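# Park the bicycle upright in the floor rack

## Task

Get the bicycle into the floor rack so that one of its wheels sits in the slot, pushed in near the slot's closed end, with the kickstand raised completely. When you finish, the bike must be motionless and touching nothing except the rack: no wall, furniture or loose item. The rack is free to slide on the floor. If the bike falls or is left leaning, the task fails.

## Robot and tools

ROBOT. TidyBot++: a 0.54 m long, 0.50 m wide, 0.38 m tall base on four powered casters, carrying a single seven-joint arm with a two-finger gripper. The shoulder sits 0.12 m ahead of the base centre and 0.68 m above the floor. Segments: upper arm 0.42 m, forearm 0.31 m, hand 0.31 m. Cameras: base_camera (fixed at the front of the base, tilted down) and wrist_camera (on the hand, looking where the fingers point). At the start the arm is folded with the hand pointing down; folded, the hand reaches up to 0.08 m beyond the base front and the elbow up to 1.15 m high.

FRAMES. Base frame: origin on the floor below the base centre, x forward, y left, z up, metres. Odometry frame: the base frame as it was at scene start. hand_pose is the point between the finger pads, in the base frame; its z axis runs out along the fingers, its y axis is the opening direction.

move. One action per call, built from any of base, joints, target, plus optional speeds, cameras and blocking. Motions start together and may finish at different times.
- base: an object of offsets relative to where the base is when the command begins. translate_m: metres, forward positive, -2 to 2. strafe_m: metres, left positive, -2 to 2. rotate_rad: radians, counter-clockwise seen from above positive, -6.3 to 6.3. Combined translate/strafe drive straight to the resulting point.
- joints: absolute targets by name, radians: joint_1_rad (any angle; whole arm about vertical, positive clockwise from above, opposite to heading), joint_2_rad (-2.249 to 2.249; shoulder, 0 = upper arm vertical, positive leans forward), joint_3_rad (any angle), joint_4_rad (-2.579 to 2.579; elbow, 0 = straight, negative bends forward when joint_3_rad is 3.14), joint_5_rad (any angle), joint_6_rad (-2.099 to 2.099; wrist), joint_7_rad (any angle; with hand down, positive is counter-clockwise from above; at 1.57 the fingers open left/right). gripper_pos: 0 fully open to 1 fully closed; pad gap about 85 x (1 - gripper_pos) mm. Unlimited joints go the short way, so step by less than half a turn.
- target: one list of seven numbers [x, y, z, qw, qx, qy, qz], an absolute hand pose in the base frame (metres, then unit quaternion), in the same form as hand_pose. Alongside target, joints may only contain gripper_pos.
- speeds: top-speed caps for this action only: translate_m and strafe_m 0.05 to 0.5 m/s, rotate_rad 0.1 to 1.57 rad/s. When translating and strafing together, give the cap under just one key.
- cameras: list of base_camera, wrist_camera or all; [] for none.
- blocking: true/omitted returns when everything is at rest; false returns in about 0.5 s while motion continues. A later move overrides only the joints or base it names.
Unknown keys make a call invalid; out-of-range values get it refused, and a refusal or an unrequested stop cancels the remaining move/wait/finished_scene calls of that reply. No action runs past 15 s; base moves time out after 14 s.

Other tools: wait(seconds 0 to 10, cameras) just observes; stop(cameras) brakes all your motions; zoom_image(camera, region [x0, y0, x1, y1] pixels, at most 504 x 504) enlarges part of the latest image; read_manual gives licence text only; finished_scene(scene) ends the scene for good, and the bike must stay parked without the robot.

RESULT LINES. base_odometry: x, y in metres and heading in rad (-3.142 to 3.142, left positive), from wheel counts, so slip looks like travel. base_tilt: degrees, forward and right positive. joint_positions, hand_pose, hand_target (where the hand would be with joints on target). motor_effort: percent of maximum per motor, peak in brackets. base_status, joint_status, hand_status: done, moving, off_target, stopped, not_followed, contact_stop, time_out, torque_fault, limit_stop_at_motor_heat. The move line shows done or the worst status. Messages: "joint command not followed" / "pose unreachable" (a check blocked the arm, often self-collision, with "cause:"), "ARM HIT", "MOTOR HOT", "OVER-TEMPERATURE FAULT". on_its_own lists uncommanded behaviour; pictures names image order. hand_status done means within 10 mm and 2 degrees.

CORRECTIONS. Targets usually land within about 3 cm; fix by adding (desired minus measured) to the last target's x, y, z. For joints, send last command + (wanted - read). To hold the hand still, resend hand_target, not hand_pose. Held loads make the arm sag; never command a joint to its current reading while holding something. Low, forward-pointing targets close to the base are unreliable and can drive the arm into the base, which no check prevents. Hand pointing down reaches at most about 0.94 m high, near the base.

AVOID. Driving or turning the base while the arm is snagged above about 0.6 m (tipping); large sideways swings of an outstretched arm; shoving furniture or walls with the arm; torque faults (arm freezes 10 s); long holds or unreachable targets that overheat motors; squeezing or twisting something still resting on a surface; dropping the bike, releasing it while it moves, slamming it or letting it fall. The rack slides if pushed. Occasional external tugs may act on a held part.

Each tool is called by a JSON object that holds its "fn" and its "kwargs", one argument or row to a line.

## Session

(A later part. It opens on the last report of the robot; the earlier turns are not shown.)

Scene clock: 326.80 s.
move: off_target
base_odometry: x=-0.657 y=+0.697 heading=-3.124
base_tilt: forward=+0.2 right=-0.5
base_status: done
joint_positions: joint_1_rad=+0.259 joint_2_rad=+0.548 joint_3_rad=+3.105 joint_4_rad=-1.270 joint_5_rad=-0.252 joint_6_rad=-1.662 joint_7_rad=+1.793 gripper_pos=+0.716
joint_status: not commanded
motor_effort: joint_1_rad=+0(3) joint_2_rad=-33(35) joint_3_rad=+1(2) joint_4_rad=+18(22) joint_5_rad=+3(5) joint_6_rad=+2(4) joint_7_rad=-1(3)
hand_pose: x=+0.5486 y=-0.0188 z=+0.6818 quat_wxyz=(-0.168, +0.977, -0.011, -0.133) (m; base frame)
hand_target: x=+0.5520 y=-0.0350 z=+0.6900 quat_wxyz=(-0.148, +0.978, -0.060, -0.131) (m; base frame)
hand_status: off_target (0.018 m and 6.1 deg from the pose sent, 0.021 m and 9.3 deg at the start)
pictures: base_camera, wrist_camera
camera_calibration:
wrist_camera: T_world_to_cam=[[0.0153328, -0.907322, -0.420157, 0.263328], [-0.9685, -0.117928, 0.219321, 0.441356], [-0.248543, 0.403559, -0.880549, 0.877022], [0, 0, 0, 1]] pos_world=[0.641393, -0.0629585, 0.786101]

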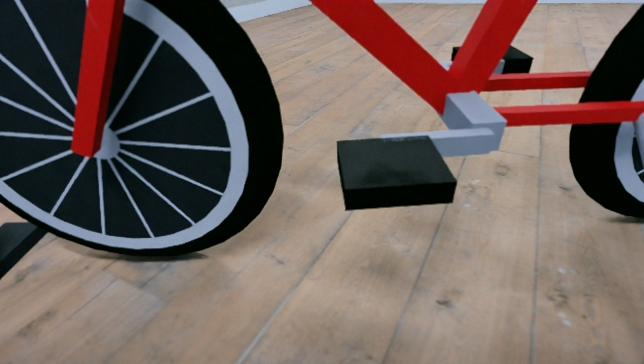

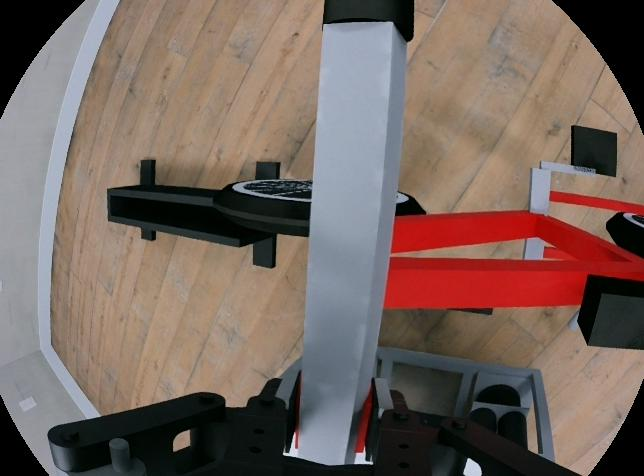

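{"fn": "move", "kwargs": {
  "base": {"translate_m": 0.025},
  "speeds": {"translate_m": 0.1}
}}

{"fn": "zoom_image", "kwargs": {
  "camera": "wrist_camera",
  "region": [100, 120, 340, 270]
}}

{"fn": "zoom_image", "kwargs": {
  "camera": "base_camera",
  "region": [0, 100, 320, 300]
}}

Scene clock: 328.47 s.
move: done
base_odometry: x=-0.683 y=+0.696 heading=-3.124
base_tilt: forward=+0.2 right=-0.5
base_status: done
joint_positions: joint_1_rad=+0.257 joint_2_rad=+0.553 joint_3_rad=+3.105 joint_4_rad=-1.258 joint_5_rad=-0.252 joint_6_rad=-1.669 joint_7_rad=+1.788 gripper_pos=+0.716
joint_status: not commanded
motor_effort: joint_1_rad=+2(2) joint_2_rad=-34(37) joint_3_rad=+1(2) joint_4_rad=+18(22) joint_5_rad=+3(5) joint_6_rad=+1(4) joint_7_rad=-1(1)
hand_pose: x=+0.5507 y=-0.0188 z=+0.6828 quat_wxyz=(-0.168, +0.977, -0.012, -0.133) (m; base frame)
hand_target: x=+0.5520 y=-0.0350 z=+0.6900 quat_wxyz=(-0.148, +0.978, -0.060, -0.131) (m; base frame)
hand_status: not commanded
pictures: base_camera, wrist_camera
camera_calibration:
wrist_camera: T_world_to_cam=[[0.0128443, -0.907594, -0.419652, 0.264732], [-0.968412, -0.115812, 0.22083, 0.442159], [-0.249025, 0.40356, -0.880413, 0.878606], [0, 0, 0, 1]] pos_world=[0.643586, -0.0630931, 0.786989]

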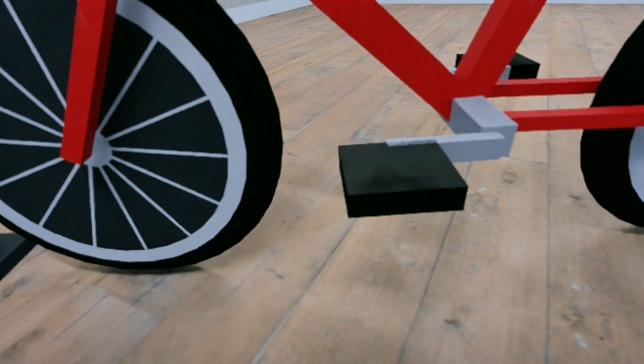

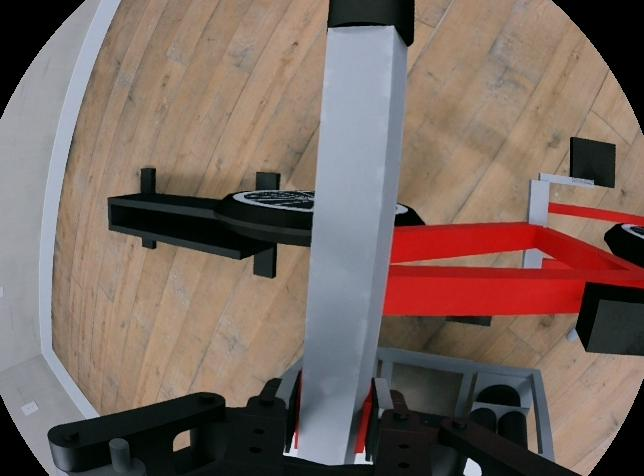

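Scaled by 2.100.

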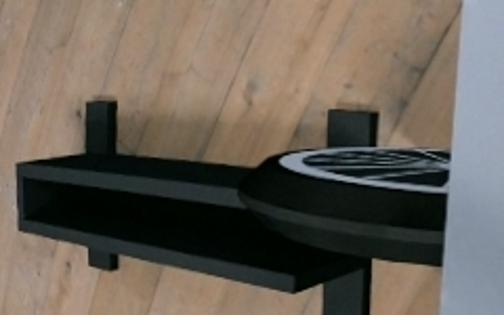

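Scaled by 1.575.

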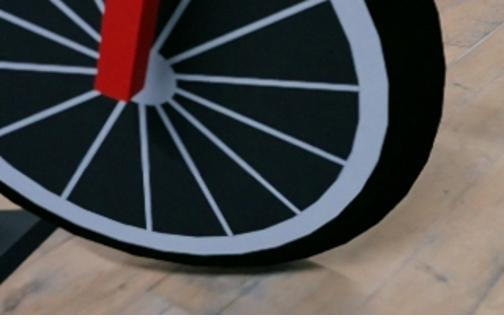

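{"fn": "move", "kwargs": {
  "base": {"strafe_m": -0.15, "translate_m": -0.030},
  "speeds": {"strafe_m": 0.1},
  "target": [0.552, -0.035, 0.690, -0.1348, 0.9695, -0.1536, -0.1452],
  "cameras": ["wrist_camera"]
}}

{"fn": "move", "kwargs": {
  "target": [0.552, -0.038, 0.690, -0.1500, 0.9820, -0.0350, -0.1200]
}}

{"fn": "zoom_image", "kwargs": {
  "camera": "wrist_camera",
  "region": [60, 120, 340, 290]
}}

Scene clock: 333.97 s.
move: off_target
base_odometry: x=-0.655 y=+0.847 heading=-3.124
base_tilt: forward=+0.2 right=-0.5
base_status: done
joint_positions: joint_1_rad=+0.244 joint_2_rad=+0.557 joint_3_rad=+3.142 joint_4_rad=-1.258 joint_5_rad=-0.289 joint_6_rad=-1.669 joint_7_rad=+1.607 gripper_pos=+0.716
joint_status: not commanded
motor_effort: joint_1_rad=+1(5) joint_2_rad=-33(38) joint_3_rad=+2(4) joint_4_rad=+17(20) joint_5_rad=+7(10) joint_6_rad=-1(3) joint_7_rad=-1(2)
hand_pose: x=+0.5541 y=-0.0164 z=+0.6823 quat_wxyz=(-0.165, +0.969, -0.112, -0.147) (m; base frame)
hand_target: x=+0.5520 y=-0.0350 z=+0.6900 quat_wxyz=(-0.135, +0.968, -0.153, -0.145) (m; base frame)
hand_status: off_target (0.020 m and 5.9 deg from the pose sent, 0.018 m and 16.8 deg at the start)
pictures: wrist_camera
camera_calibration:
wrist_camera: T_world_to_cam=[[-0.186073, -0.902761, -0.387813, 0.355274], [-0.956544, 0.0762559, 0.28144, 0.401043], [-0.2245, 0.423329, -0.87772, 0.862959], [0, 0, 0, 1]] pos_world=[0.643456, -0.0751693, 0.782348]

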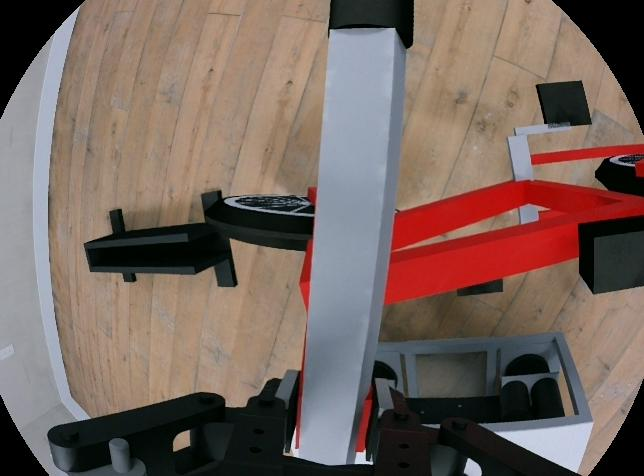

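Scene clock: 334.87 s.
move: off_target
base_odometry: x=-0.655 y=+0.847 heading=-3.124
base_tilt: forward=+0.2 right=-0.5
base_status: not commanded
joint_positions: joint_1_rad=+0.263 joint_2_rad=+0.553 joint_3_rad=+3.125 joint_4_rad=-1.258 joint_5_rad=-0.263 joint_6_rad=-1.669 joint_7_rad=+1.740 gripper_pos=+0.716
joint_status: not commanded
motor_effort: joint_1_rad=+0(2) joint_2_rad=-34(37) joint_3_rad=+0(2) joint_4_rad=+18(19) joint_5_rad=+3(7) joint_6_rad=-1(1) joint_7_rad=+0(1)
hand_pose: x=+0.5515 y=-0.0253 z=+0.6826 quat_wxyz=(-0.167, +0.975, -0.047, -0.135) (m; base frame)
hand_target: x=+0.5520 y=-0.0380 z=+0.6900 quat_wxyz=(-0.150, +0.981, -0.035, -0.120) (m; base frame)
hand_status: off_target (0.015 m and 3.1 deg from the pose sent, 0.023 m and 9.6 deg at the start)
pictures: base_camera, wrist_camera
camera_calibration:
wrist_camera: T_world_to_cam=[[-0.056087, -0.910829, -0.408955, 0.289427], [-0.970271, -0.0468616, 0.23744, 0.433613], [-0.235432, 0.410115, -0.881123, 0.874395], [0, 0, 0, 1]] pos_world=[0.642816, -0.0746643, 0.785855]

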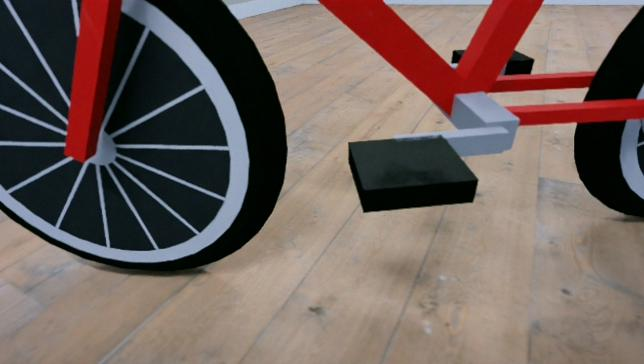

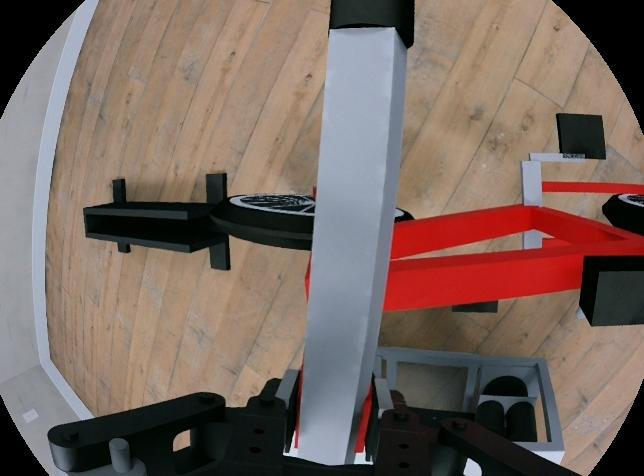

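Scaled by 1.800.

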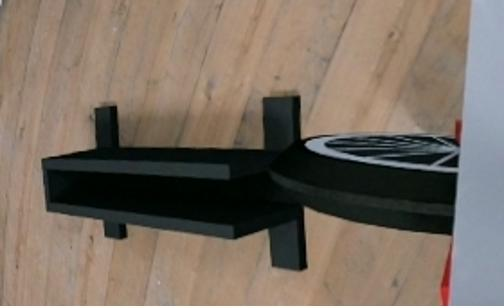

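{"fn": "move", "kwargs": {
  "target": [0.552, -0.042, 0.690, -0.1589, 0.9817, 0.0422, -0.1078],
  "base": {"strafe_m": 0.08},
  "speeds": {"strafe_m": 0.08}
}}

{"fn": "zoom_image", "kwargs": {
  "camera": "wrist_camera",
  "region": [60, 120, 340, 290]
}}

Scene clock: 341.53 s.
move: off_target
base_odometry: x=-0.654 y=+0.767 heading=-3.124
base_tilt: forward=+0.2 right=-0.5
base_status: done
joint_positions: joint_1_rad=+0.290 joint_2_rad=+0.551 joint_3_rad=+3.104 joint_4_rad=-1.258 joint_5_rad=-0.238 joint_6_rad=-1.669 joint_7_rad=+1.870 gripper_pos=+0.716
joint_status: not commanded
motor_effort: joint_1_rad=-1(5) joint_2_rad=-34(36) joint_3_rad=-2(4) joint_4_rad=+16(19) joint_5_rad=+0(3) joint_6_rad=-4(4) joint_7_rad=+1(2)
hand_pose: x=+0.5486 y=-0.0369 z=+0.6827 quat_wxyz=(-0.169, +0.978, +0.013, -0.124) (m; base frame)
hand_target: x=+0.5520 y=-0.0420 z=+0.6900 quat_wxyz=(-0.159, +0.981, +0.042, -0.108) (m; base frame)
hand_status: off_target (0.010 m and 4.0 deg from the pose sent, 0.018 m and 10.8 deg at the start)
pictures: base_camera, wrist_camera
camera_calibration:
wrist_camera: T_world_to_cam=[[0.0649024, -0.902937, -0.424843, 0.223556], [-0.967583, -0.161074, 0.194523, 0.453863], [-0.244073, 0.398446, -0.88412, 0.88495], [0, 0, 0, 1]] pos_world=[0.640633, -0.0776421, 0.789092]

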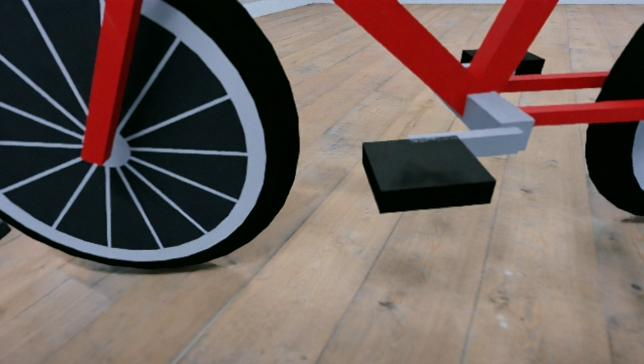

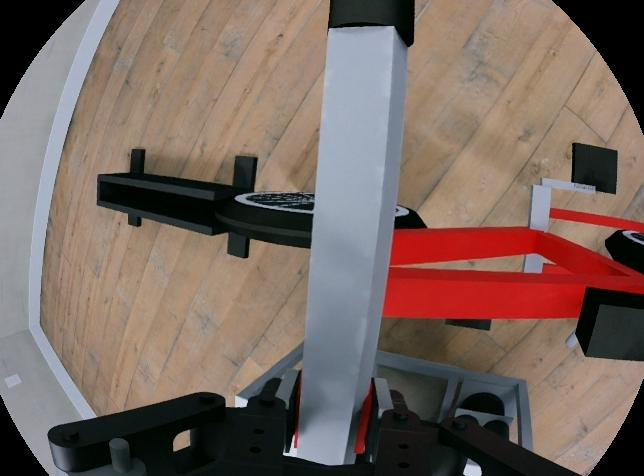

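Scaled by 1.800.

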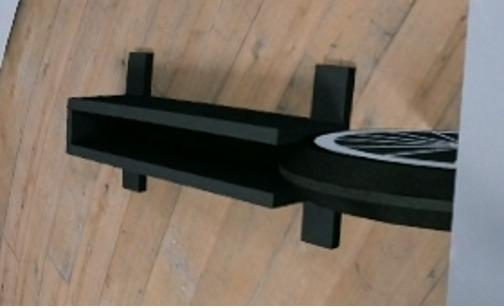

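{"fn": "move", "kwargs": {
  "target": [0.552, -0.040, 0.690, -0.1515, 0.983, -0.018, -0.118],
  "base": {"strafe_m": 0.08, "translate_m": 0.002},
  "speeds": {"strafe_m": 0.08}
}}

{"fn": "zoom_image", "kwargs": {
  "camera": "wrist_camera",
  "region": [60, 120, 340, 290]
}}

Scene clock: 344.13 s.
move: off_target
base_odometry: x=-0.654 y=+0.686 heading=-3.123
base_tilt: forward=+0.2 right=-0.5
base_status: done
joint_positions: joint_1_rad=+0.270 joint_2_rad=+0.551 joint_3_rad=+3.116 joint_4_rad=-1.258 joint_5_rad=-0.245 joint_6_rad=-1.669 joint_7_rad=+1.821 gripper_pos=+0.716
joint_status: not commanded
motor_effort: joint_1_rad=+0(5) joint_2_rad=-35(36) joint_3_rad=-1(5) joint_4_rad=+17(19) joint_5_rad=+3(6) joint_6_rad=-3(4) joint_7_rad=-1(1)
hand_pose: x=+0.5498 y=-0.0302 z=+0.6827 quat_wxyz=(-0.165, +0.978, -0.006, -0.129) (m; base frame)
hand_target: x=+0.5520 y=-0.0400 z=+0.6900 quat_wxyz=(-0.151, +0.981, -0.018, -0.118) (m; base frame)
hand_status: off_target (0.012 m and 2.5 deg from the pose sent, 0.009 m and 4.2 deg at the start)
pictures: base_camera, wrist_camera
camera_calibration:
wrist_camera: T_world_to_cam=[[0.0262876, -0.90919, -0.415551, 0.244214], [-0.969458, -0.124587, 0.211257, 0.446794], [-0.243845, 0.397306, -0.884697, 0.882796], [0, 0, 0, 1]] pos_world=[0.641994, -0.073038, 0.788102]

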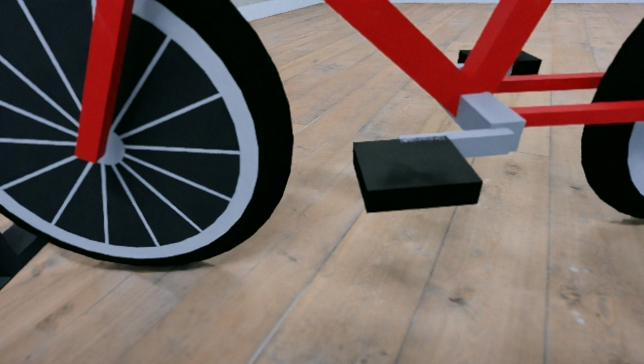

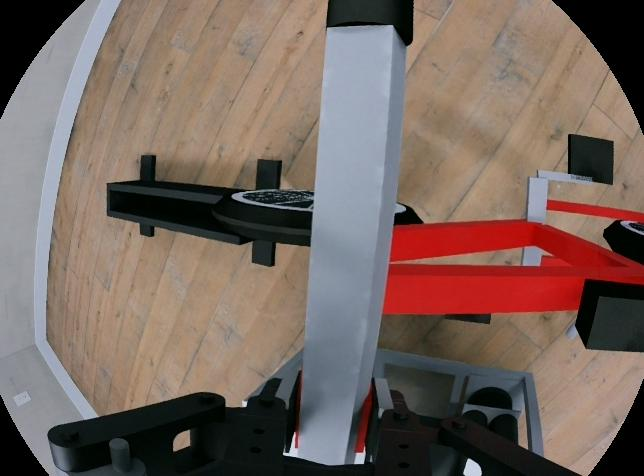

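Scaled by 1.800.

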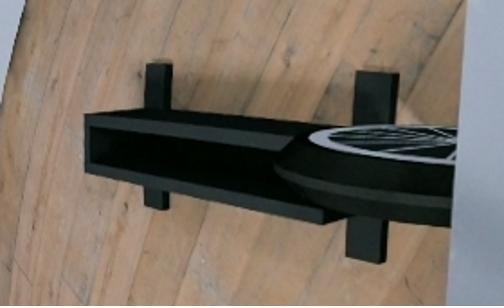

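{"fn": "move", "kwargs": {
  "target": [0.554, -0.040, 0.690, -0.148, 0.980, -0.055, -0.124],
  "base": {"strafe_m": 0.08},
  "speeds": {"strafe_m": 0.08}
}}

{"fn": "zoom_image", "kwargs": {
  "camera": "wrist_camera",
  "region": [60, 120, 340, 290]
}}

Scene clock: 346.53 s.
move: off_target
base_odometry: x=-0.653 y=+0.606 heading=-3.123
base_tilt: forward=+0.2 right=-0.5
base_status: done
joint_positions: joint_1_rad=+0.264 joint_2_rad=+0.552 joint_3_rad=+3.126 joint_4_rad=-1.255 joint_5_rad=-0.252 joint_6_rad=-1.669 joint_7_rad=+1.777 gripper_pos=+0.716
joint_status: not commanded
motor_effort: joint_1_rad=+0(4) joint_2_rad=-36(37) joint_3_rad=+1(3) joint_4_rad=+18(19) joint_5_rad=+5(8) joint_6_rad=-4(5) joint_7_rad=-1(2)
hand_pose: x=+0.5515 y=-0.0299 z=+0.6827 quat_wxyz=(-0.163, +0.977, -0.030, -0.132) (m; base frame)
hand_target: x=+0.5540 y=-0.0400 z=+0.6900 quat_wxyz=(-0.148, +0.980, -0.055, -0.124) (m; base frame)
hand_status: off_target (0.013 m and 3.5 deg from the pose sent, 0.013 m and 6.0 deg at the start)
pictures: base_camera, wrist_camera
camera_calibration:
wrist_camera: T_world_to_cam=[[-0.0201218, -0.913461, -0.406429, 0.263662], [-0.971253, -0.078583, 0.224703, 0.441653], [-0.237196, 0.399267, -0.885621, 0.88009], [0, 0, 0, 1]] pos_world=[0.643016, -0.0758397, 0.787345]

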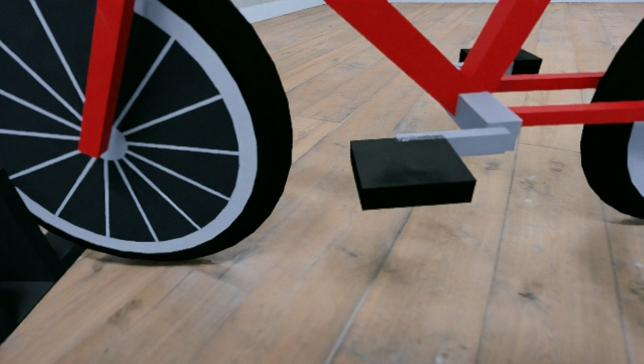

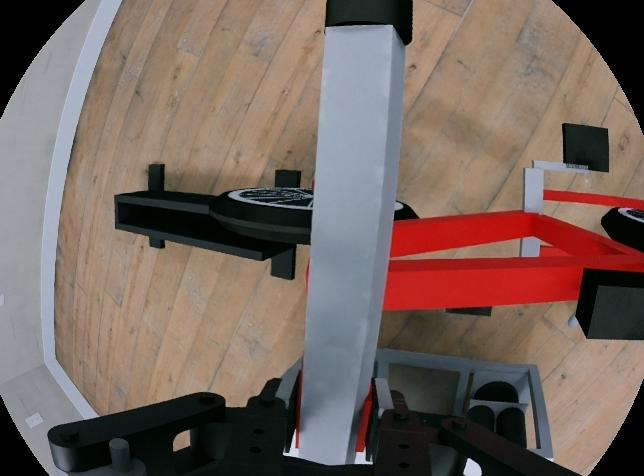

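Scaled by 1.800.

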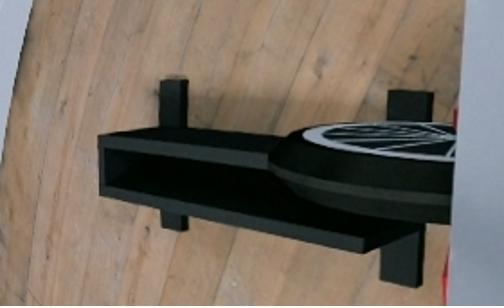

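{"fn": "move", "kwargs": {
  "base": {"strafe_m": 0.08},
  "speeds": {"strafe_m": 0.08}
}}

{"fn": "zoom_image", "kwargs": {
  "camera": "wrist_camera",
  "region": [60, 120, 340, 290]
}}

Scene clock: 349.30 s.
move: done
base_odometry: x=-0.651 y=+0.526 heading=-3.124
base_tilt: forward=+0.2 right=-0.5
base_status: done
joint_positions: joint_1_rad=+0.308 joint_2_rad=+0.551 joint_3_rad=+3.139 joint_4_rad=-1.250 joint_5_rad=-0.240 joint_6_rad=-1.669 joint_7_rad=+1.777 gripper_pos=+0.716
joint_status: not commanded
motor_effort: joint_1_rad=-6(9) joint_2_rad=-31(37) joint_3_rad=-4(6) joint_4_rad=+14(18) joint_5_rad=-1(5) joint_6_rad=-1(5) joint_7_rad=-3(3)
hand_pose: x=+0.5498 y=-0.0572 z=+0.6828 quat_wxyz=(-0.157, +0.978, -0.056, -0.127) (m; base frame)
hand_target: x=+0.5540 y=-0.0400 z=+0.6900 quat_wxyz=(-0.148, +0.980, -0.055, -0.124) (m; base frame)
hand_status: not commanded
pictures: base_camera, wrist_camera
camera_calibration:
wrist_camera: T_world_to_cam=[[-0.0670074, -0.918768, -0.389071, 0.252331], [-0.974139, -0.0240923, 0.224663, 0.442595], [-0.215787, 0.394063, -0.893393, 0.883904], [0, 0, 0, 1]] pos_world=[0.638791, -0.105817, 0.788413]

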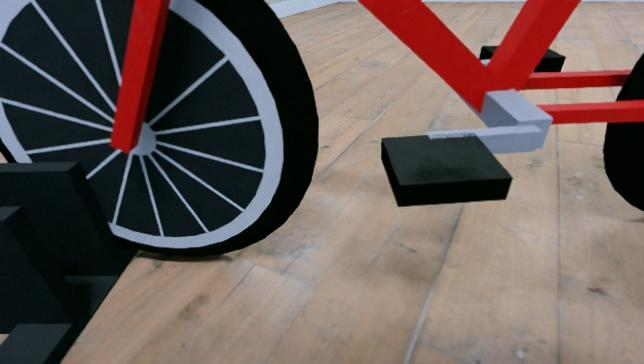

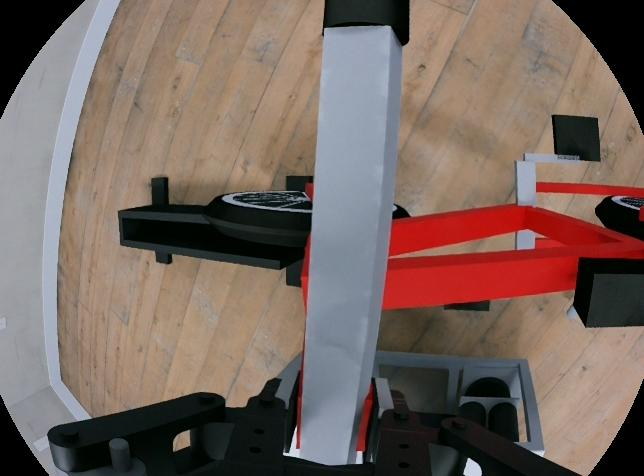

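Scaled by 1.800.

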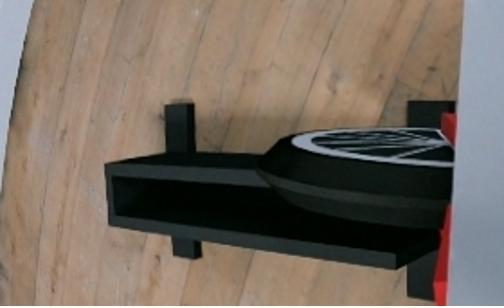

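{"fn": "zoom_image", "kwargs": {
  "camera": "base_camera",
  "region": [0, 80, 240, 364]
}}

Scaled by 1.775.

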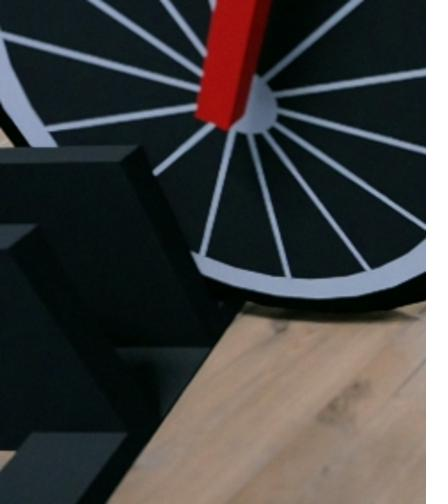

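{"fn": "move", "kwargs": {
  "base": {"strafe_m": -0.03},
  "speeds": {"strafe_m": 0.1},
  "target": [0.554, -0.040, 0.690, -0.1348, 0.9695, -0.1536, -0.1452],
  "cameras": []
}}

{"fn": "move", "kwargs": {
  "base": {"strafe_m": -0.24, "translate_m": -0.05},
  "speeds": {"strafe_m": 0.1},
  "cameras": ["base_camera"]
}}

{"fn": "move", "kwargs": {
  "target": [0.554, -0.040, 0.690, -0.1515, 0.983, -0.018, -0.118]
}}

Scene clock: 352.93 s.
move: off_target
base_odometry: x=-0.652 y=+0.556 heading=-3.123
base_tilt: forward=+0.2 right=-0.5
base_status: done
joint_positions: joint_1_rad=+0.263 joint_2_rad=+0.556 joint_3_rad=+3.148 joint_4_rad=-1.246 joint_5_rad=-0.267 joint_6_rad=-1.669 joint_7_rad=+1.606 gripper_pos=+0.716
joint_status: not commanded
motor_effort: joint_1_rad=+0(7) joint_2_rad=-33(36) joint_3_rad=+0(4) joint_4_rad=+16(17) joint_5_rad=+5(6) joint_6_rad=-3(4) joint_7_rad=-1(4)
hand_pose: x=+0.5554 y=-0.0341 z=+0.6830 quat_wxyz=(-0.154, +0.970, -0.123, -0.141) (m; base frame)
hand_target: x=+0.5540 y=-0.0400 z=+0.6900 quat_wxyz=(-0.135, +0.968, -0.153, -0.145) (m; base frame)
hand_status: off_target (0.009 m and 4.1 deg from the pose sent, 0.019 m and 11.7 deg at the start)
pictures: none
No camera images: "cameras" was empty.

Scene clock: 356.23 s.
move: done
base_odometry: x=-0.606 y=+0.797 heading=-3.123
base_tilt: forward=+0.2 right=-0.5
base_status: done
joint_positions: joint_1_rad=+0.253 joint_2_rad=+0.559 joint_3_rad=+3.153 joint_4_rad=-1.246 joint_5_rad=-0.275 joint_6_rad=-1.669 joint_7_rad=+1.606 gripper_pos=+0.716
joint_status: not commanded
motor_effort: joint_1_rad=+0(5) joint_2_rad=-35(38) joint_3_rad=+1(4) joint_4_rad=+18(19) joint_5_rad=+5(9) joint_6_rad=-2(4) joint_7_rad=-1(1)
hand_pose: x=+0.5566 y=-0.0289 z=+0.6820 quat_wxyz=(-0.157, +0.970, -0.121, -0.142) (m; base frame)
hand_target: x=+0.5540 y=-0.0400 z=+0.6900 quat_wxyz=(-0.135, +0.968, -0.153, -0.145) (m; base frame)
hand_status: not commanded
pictures: base_camera

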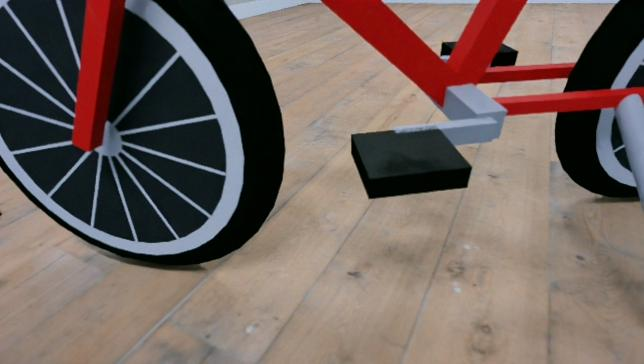

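Scene clock: 356.97 s.
move: off_target
base_odometry: x=-0.606 y=+0.797 heading=-3.123
base_tilt: forward=+0.2 right=-0.5
base_status: not commanded
joint_positions: joint_1_rad=+0.268 joint_2_rad=+0.558 joint_3_rad=+3.128 joint_4_rad=-1.246 joint_5_rad=-0.260 joint_6_rad=-1.669 joint_7_rad=+1.763 gripper_pos=+0.716
joint_status: not commanded
motor_effort: joint_1_rad=+0(1) joint_2_rad=-34(37) joint_3_rad=-1(2) joint_4_rad=+18(19) joint_5_rad=+2(5) joint_6_rad=+0(3) joint_7_rad=+1(1)
hand_pose: x=+0.5551 y=-0.0303 z=+0.6827 quat_wxyz=(-0.166, +0.977, -0.039, -0.130) (m; base frame)
hand_target: x=+0.5540 y=-0.0400 z=+0.6900 quat_wxyz=(-0.151, +0.981, -0.018, -0.118) (m; base frame)
hand_status: off_target (0.012 m and 3.3 deg from the pose sent, 0.014 m and 12.2 deg at the start)
pictures: base_camera, wrist_camera
camera_calibration:
wrist_camera: T_world_to_cam=[[-0.0370209, -0.911861, -0.408825, 0.27437], [-0.9726, -0.0610834, 0.224316, 0.446695], [-0.229518, 0.405928, -0.884615, 0.876376], [0, 0, 0, 1]] pos_world=[0.645757, -0.0782728, 0.787224]

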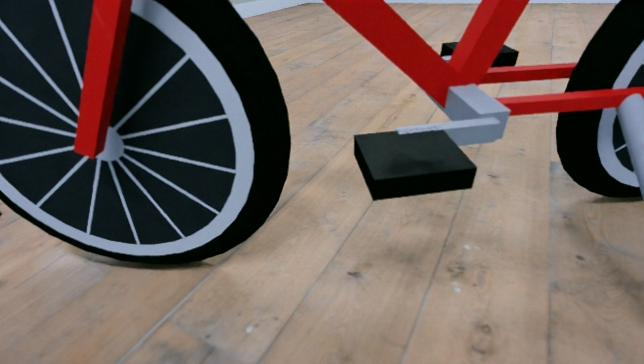

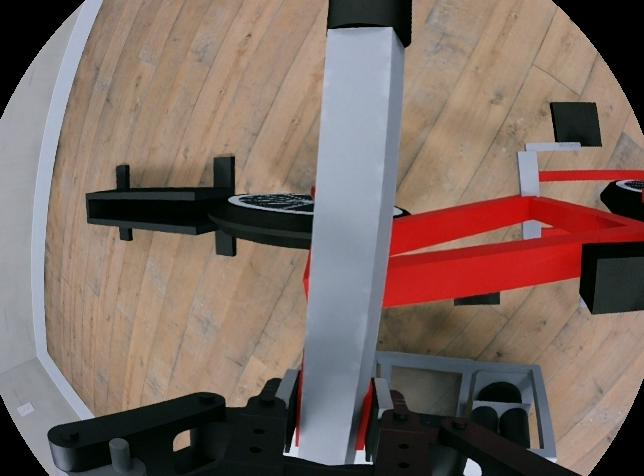

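{"fn": "move", "kwargs": {
  "target": [0.554, -0.040, 0.690, -0.157, 0.982, 0.030, -0.110],
  "cameras": []
}}

{"fn": "move", "kwargs": {
  "base": {"strafe_m": 0.13},
  "speeds": {"strafe_m": 0.1}
}}

{"fn": "zoom_image", "kwargs": {
  "camera": "base_camera",
  "region": [0, 80, 300, 364]
}}

Scene clock: 359.13 s.
move: off_target
base_odometry: x=-0.606 y=+0.797 heading=-3.123
base_tilt: forward=+0.2 right=-0.5
base_status: not commanded
joint_positions: joint_1_rad=+0.275 joint_2_rad=+0.558 joint_3_rad=+3.118 joint_4_rad=-1.246 joint_5_rad=-0.253 joint_6_rad=-1.669 joint_7_rad=+1.845 gripper_pos=+0.716
joint_status: not commanded
motor_effort: joint_1_rad=+0(1) joint_2_rad=-33(37) joint_3_rad=-2(2) joint_4_rad=+18(19) joint_5_rad=-1(2) joint_6_rad=-2(3) joint_7_rad=+1(2)
hand_pose: x=+0.5544 y=-0.0316 z=+0.6826 quat_wxyz=(-0.170, +0.978, +0.002, -0.124) (m; base frame)
hand_target: x=+0.5540 y=-0.0400 z=+0.6900 quat_wxyz=(-0.157, +0.981, +0.030, -0.110) (m; base frame)
hand_status: off_target (0.011 m and 3.9 deg from the pose sent, 0.012 m and 8.3 deg at the start)
pictures: none
No camera images: "cameras" was empty.

Scene clock: 361.27 s.
move: done
base_odometry: x=-0.604 y=+0.667 heading=-3.123
base_tilt: forward=+0.2 right=-0.5
base_status: done
joint_positions: joint_1_rad=+0.281 joint_2_rad=+0.558 joint_3_rad=+3.109 joint_4_rad=-1.246 joint_5_rad=-0.248 joint_6_rad=-1.669 joint_7_rad=+1.845 gripper_pos=+0.716
joint_status: not commanded
motor_effort: joint_1_rad=+0(5) joint_2_rad=-36(37) joint_3_rad=-1(4) joint_4_rad=+18(20) joint_5_rad=+1(4) joint_6_rad=-4(4) joint_7_rad=+1(1)
hand_pose: x=+0.5538 y=-0.0329 z=+0.6827 quat_wxyz=(-0.170, +0.978, +0.003, -0.124) (m; base frame)
hand_target: x=+0.5540 y=-0.0400 z=+0.6900 quat_wxyz=(-0.157, +0.981, +0.030, -0.110) (m; base frame)
hand_status: not commanded
pictures: base_camera, wrist_camera
camera_calibration:
wrist_camera: T_world_to_cam=[[0.0458668, -0.904082, -0.42489, 0.237254], [-0.970225, -0.141579, 0.196517, 0.460345], [-0.237823, 0.403225, -0.883657, 0.880968], [0, 0, 0, 1]] pos_world=[0.64527, -0.0755561, 0.788815]

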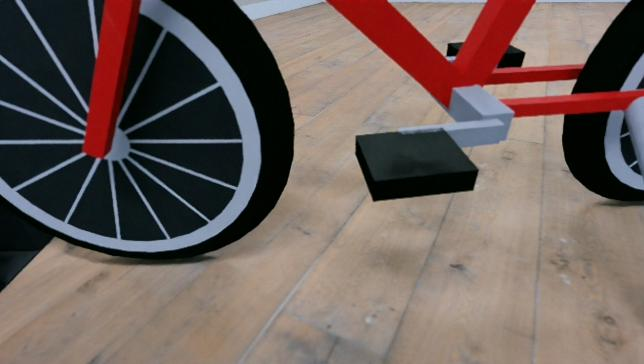

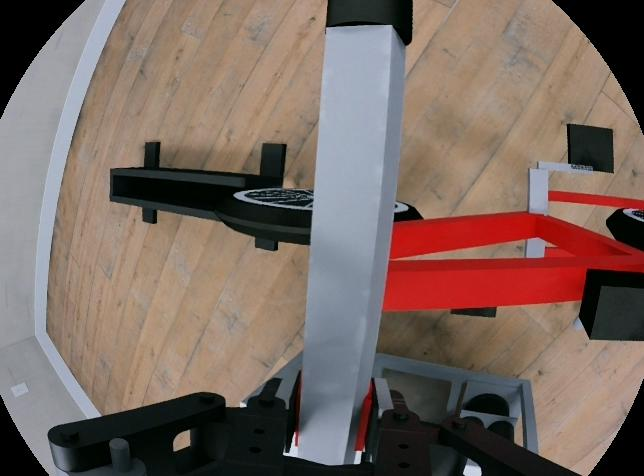

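Scaled by 1.680.

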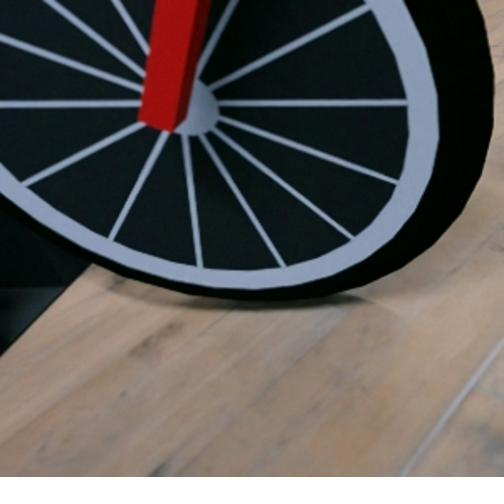

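{"fn": "zoom_image", "kwargs": {
  "camera": "wrist_camera",
  "region": [90, 120, 330, 270]
}}

Scaled by 2.100.

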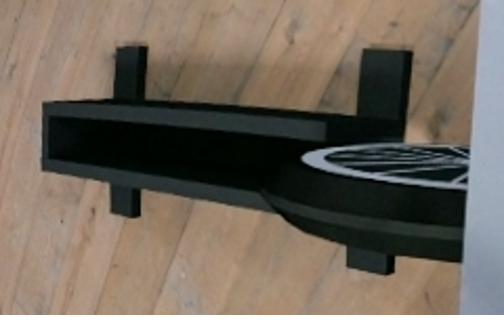

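{"fn": "move", "kwargs": {
  "base": {"strafe_m": 0.07},
  "speeds": {"strafe_m": 0.08}
}}

{"fn": "zoom_image", "kwargs": {
  "camera": "base_camera",
  "region": [0, 80, 300, 364]
}}

Scene clock: 364.60 s.
move: done
base_odometry: x=-0.602 y=+0.597 heading=-3.123
base_tilt: forward=+0.2 right=-0.5
base_status: done
joint_positions: joint_1_rad=+0.282 joint_2_rad=+0.558 joint_3_rad=+3.107 joint_4_rad=-1.246 joint_5_rad=-0.244 joint_6_rad=-1.669 joint_7_rad=+1.845 gripper_pos=+0.716
joint_status: not commanded
motor_effort: joint_1_rad=-1(4) joint_2_rad=-36(37) joint_3_rad=-2(4) joint_4_rad=+19(19) joint_5_rad=+0(4) joint_6_rad=-3(5) joint_7_rad=+0(1)
hand_pose: x=+0.5536 y=-0.0332 z=+0.6826 quat_wxyz=(-0.169, +0.978, +0.004, -0.124) (m; base frame)
hand_target: x=+0.5540 y=-0.0400 z=+0.6900 quat_wxyz=(-0.157, +0.981, +0.030, -0.110) (m; base frame)
hand_status: not commanded
pictures: base_camera, wrist_camera
camera_calibration:
wrist_camera: T_world_to_cam=[[0.0476132, -0.904734, -0.423307, 0.234902], [-0.969875, -0.143235, 0.197045, 0.459452], [-0.238905, 0.401173, -0.884299, 0.881931], [0, 0, 0, 1]] pos_world=[0.645125, -0.0754735, 0.788793]

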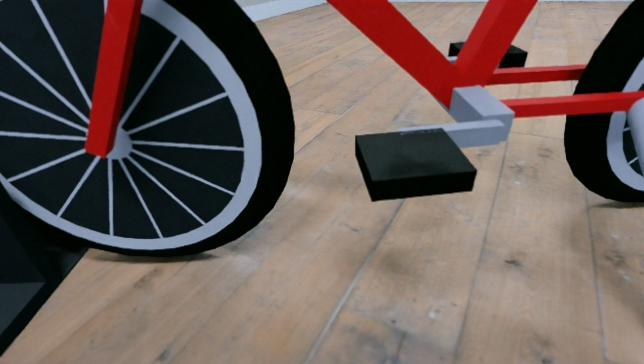

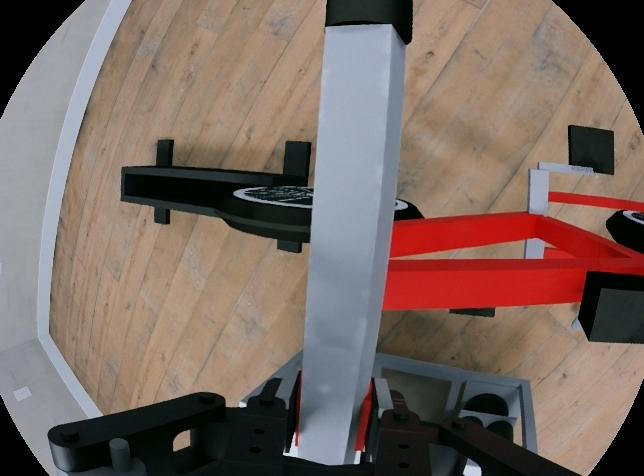

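Scaled by 1.680.

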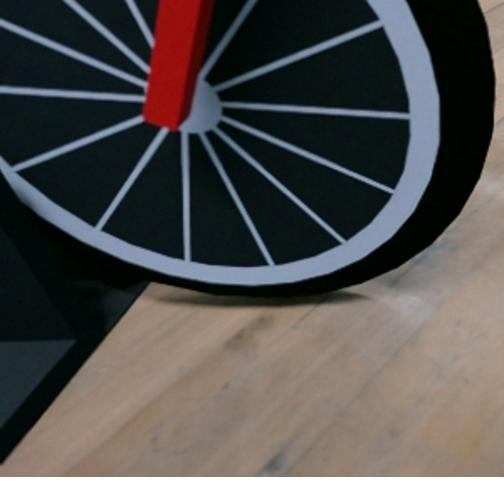

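{"fn": "move", "kwargs": {
  "base": {"strafe_m": 0.05, "translate_m": -0.004},
  "speeds": {"strafe_m": 0.08},
  "target": [0.554, -0.042, 0.690, -0.159, 0.981, 0.050, -0.106]
}}

{"fn": "zoom_image", "kwargs": {
  "camera": "base_camera",
  "region": [0, 80, 300, 364]
}}

{"fn": "zoom_image", "kwargs": {
  "camera": "wrist_camera",
  "region": [90, 120, 330, 270]
}}

Scene clock: 367.73 s.
move: off_target
base_odometry: x=-0.597 y=+0.547 heading=-3.123
base_tilt: forward=+0.2 right=-0.5
base_status: done
joint_positions: joint_1_rad=+0.290 joint_2_rad=+0.557 joint_3_rad=+3.101 joint_4_rad=-1.246 joint_5_rad=-0.235 joint_6_rad=-1.669 joint_7_rad=+1.879 gripper_pos=+0.716
joint_status: not commanded
motor_effort: joint_1_rad=+0(5) joint_2_rad=-36(38) joint_3_rad=-2(4) joint_4_rad=+18(20) joint_5_rad=-1(4) joint_6_rad=-4(5) joint_7_rad=+0(1)
hand_pose: x=+0.5526 y=-0.0372 z=+0.6824 quat_wxyz=(-0.168, +0.978, +0.020, -0.122) (m; base frame)
hand_target: x=+0.5540 y=-0.0420 z=+0.6900 quat_wxyz=(-0.159, +0.980, +0.050, -0.106) (m; base frame)
hand_status: off_target (0.009 m and 4.0 deg from the pose sent, 0.011 m and 5.8 deg at the start)
pictures: base_camera, wrist_camera
camera_calibration:
wrist_camera: T_world_to_cam=[[0.0795757, -0.901736, -0.4249, 0.214824], [-0.967017, -0.173296, 0.186671, 0.462315], [-0.241962, 0.396031, -0.885784, 0.885588], [0, 0, 0, 1]] pos_world=[0.64425, -0.0768888, 0.789418]

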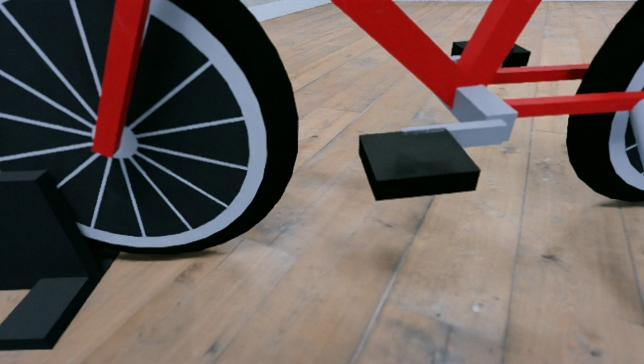

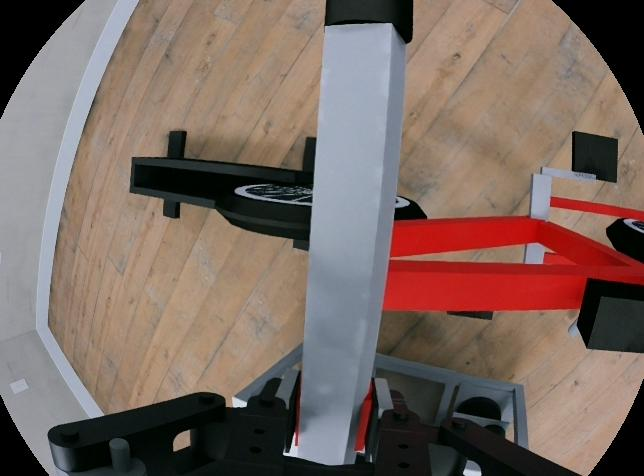

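Scaled by 1.680.

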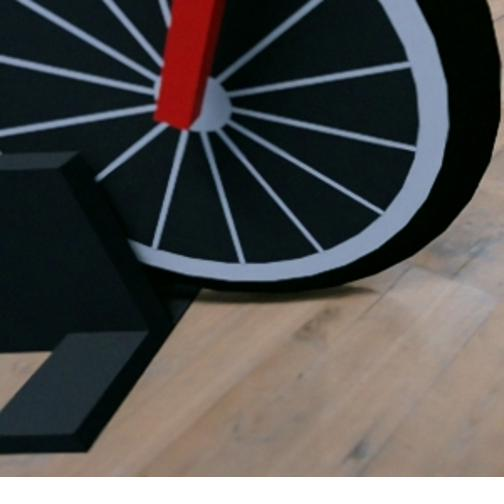

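Scaled by 2.100.

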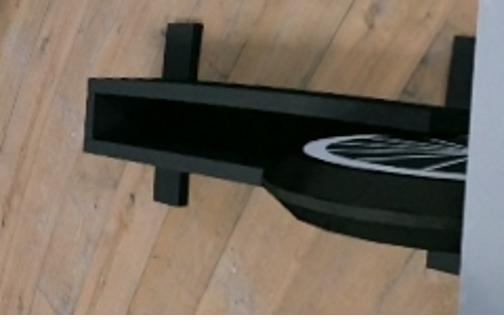

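{"fn": "move", "kwargs": {
  "base": {"strafe_m": 0.15},
  "speeds": {"strafe_m": 0.1},
  "target": [0.554, -0.042, 0.690, -0.157, 0.982, 0.030, -0.110]
}}

Scene clock: 370.97 s.
move: off_target
base_odometry: x=-0.595 y=+0.397 heading=-3.123
base_tilt: forward=+0.2 right=-0.5
base_status: done
joint_positions: joint_1_rad=+0.290 joint_2_rad=+0.554 joint_3_rad=+3.105 joint_4_rad=-1.246 joint_5_rad=-0.237 joint_6_rad=-1.669 joint_7_rad=+1.879 gripper_pos=+0.716
joint_status: not commanded
motor_effort: joint_1_rad=+0(5) joint_2_rad=-35(36) joint_3_rad=+0(5) joint_4_rad=+18(19) joint_5_rad=+4(6) joint_6_rad=-3(5) joint_7_rad=+2(3)
hand_pose: x=+0.5526 y=-0.0381 z=+0.6837 quat_wxyz=(-0.167, +0.978, +0.018, -0.120) (m; base frame)
hand_target: x=+0.5540 y=-0.0420 z=+0.6900 quat_wxyz=(-0.157, +0.981, +0.030, -0.110) (m; base frame)
hand_status: off_target (0.008 m and 2.2 deg from the pose sent, 0.009 m and 2.2 deg at the start)
pictures: base_camera, wrist_camera
camera_calibration:
wrist_camera: T_world_to_cam=[[0.0776281, -0.902754, -0.423095, 0.2144], [-0.96816, -0.169562, 0.184159, 0.464465], [-0.237991, 0.395328, -0.887173, 0.885871], [0, 0, 0, 1]] pos_world=[0.643863, -0.0779026, 0.791098]

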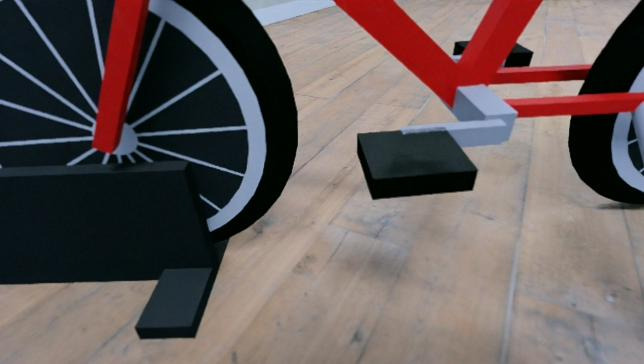

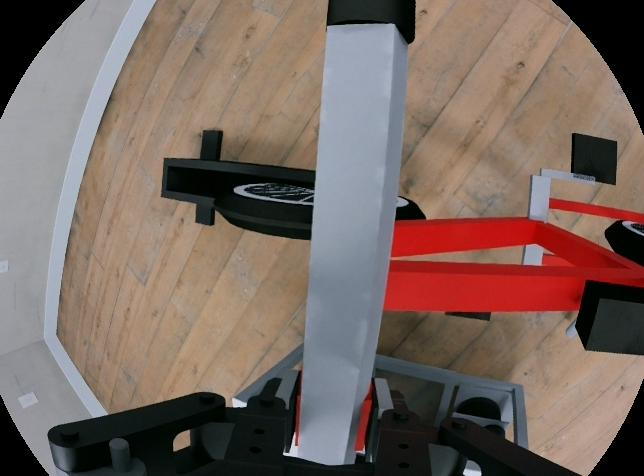

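{"fn": "move", "kwargs": {
  "base": {"strafe_m": 0.18},
  "speeds": {"strafe_m": 0.1}
}}

{"fn": "zoom_image", "kwargs": {
  "camera": "wrist_camera",
  "region": [100, 120, 340, 270]
}}

Scene clock: 373.73 s.
move: done
base_odometry: x=-0.591 y=+0.217 heading=-3.123
base_tilt: forward=+0.2 right=-0.5
base_status: done
joint_positions: joint_1_rad=+0.305 joint_2_rad=+0.553 joint_3_rad=+3.105 joint_4_rad=-1.246 joint_5_rad=-0.232 joint_6_rad=-1.669 joint_7_rad=+1.879 gripper_pos=+0.716
joint_status: not commanded
motor_effort: joint_1_rad=-3(7) joint_2_rad=-36(37) joint_3_rad=-3(6) joint_4_rad=+17(19) joint_5_rad=+3(5) joint_6_rad=-4(5) joint_7_rad=+3(4)
hand_pose: x=+0.5516 y=-0.0461 z=+0.6837 quat_wxyz=(-0.166, +0.979, +0.011, -0.119) (m; base frame)
hand_target: x=+0.5540 y=-0.0420 z=+0.6900 quat_wxyz=(-0.157, +0.981, +0.030, -0.110) (m; base frame)
hand_status: not commanded
pictures: base_camera, wrist_camera
camera_calibration:
wrist_camera: T_world_to_cam=[[0.0640331, -0.9057, -0.419055, 0.21178], [-0.970476, -0.154363, 0.185331, 0.463287], [-0.232541, 0.394816, -0.888845, 0.886872], [0, 0, 0, 1]] pos_world=[0.642282, -0.0868281, 0.791178]

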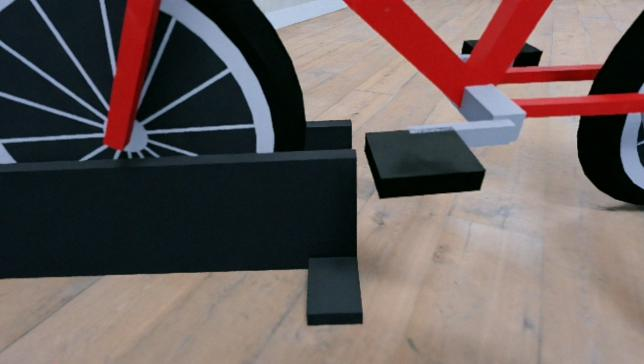

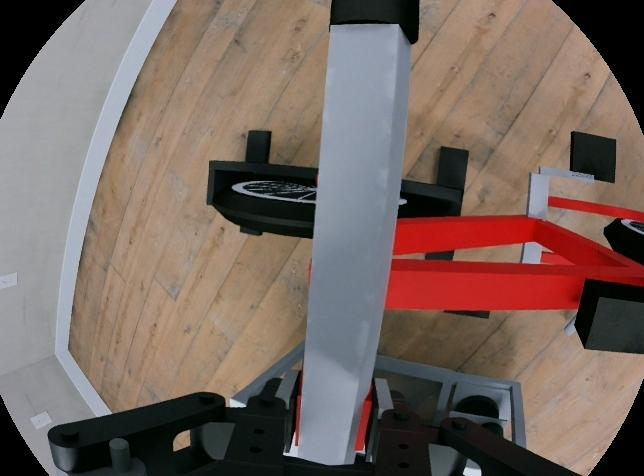

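Scaled by 2.100.

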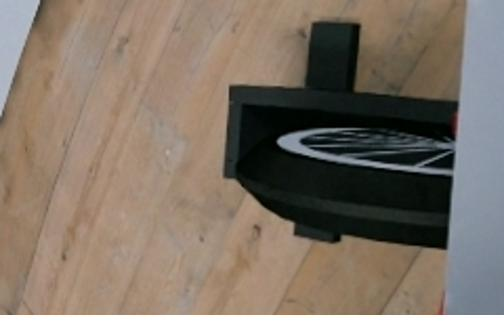

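{"fn": "move", "kwargs": {
  "base": {"strafe_m": 0.04},
  "speeds": {"strafe_m": 0.08}
}}

{"fn": "zoom_image", "kwargs": {
  "camera": "wrist_camera",
  "region": [100, 120, 340, 270]
}}

Scene clock: 375.30 s.
move: done
base_odometry: x=-0.590 y=+0.176 heading=-3.123
base_tilt: forward=+0.2 right=-0.5
base_status: done
joint_positions: joint_1_rad=+0.306 joint_2_rad=+0.554 joint_3_rad=+3.109 joint_4_rad=-1.246 joint_5_rad=-0.233 joint_6_rad=-1.669 joint_7_rad=+1.880 gripper_pos=+0.716
joint_status: not commanded
motor_effort: joint_1_rad=-3(7) joint_2_rad=-35(37) joint_3_rad=-2(6) joint_4_rad=+17(19) joint_5_rad=+5(6) joint_6_rad=-4(5) joint_7_rad=+3(4)
hand_pose: x=+0.5515 y=-0.0476 z=+0.6835 quat_wxyz=(-0.166, +0.979, +0.009, -0.119) (m; base frame)
hand_target: x=+0.5540 y=-0.0420 z=+0.6900 quat_wxyz=(-0.157, +0.981, +0.030, -0.110) (m; base frame)
hand_status: not commanded
pictures: base_camera, wrist_camera
camera_calibration:
wrist_camera: T_world_to_cam=[[0.0613376, -0.906335, -0.418084, 0.211182], [-0.970901, -0.151327, 0.18561, 0.463239], [-0.231492, 0.394534, -0.889244, 0.886968], [0, 0, 0, 1]] pos_world=[0.642132, -0.0884359, 0.791041]

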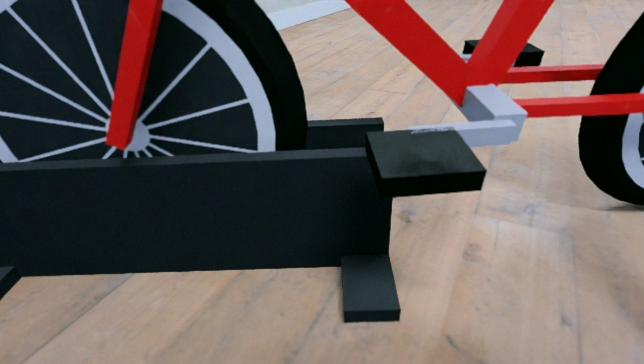

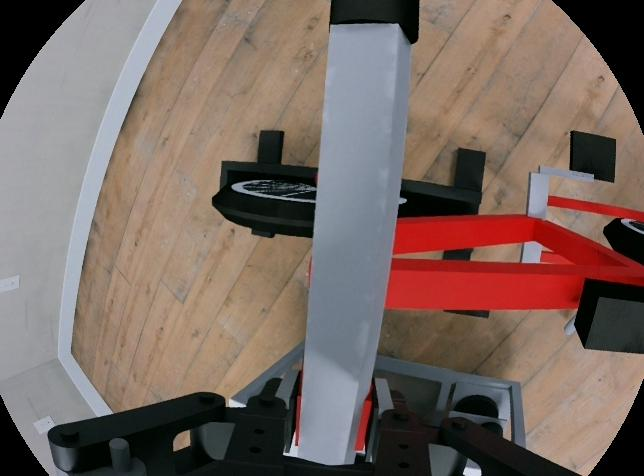

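Scaled by 2.100.

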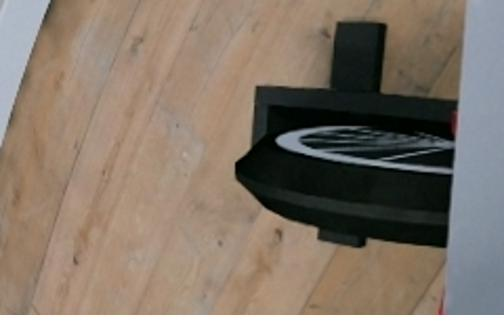

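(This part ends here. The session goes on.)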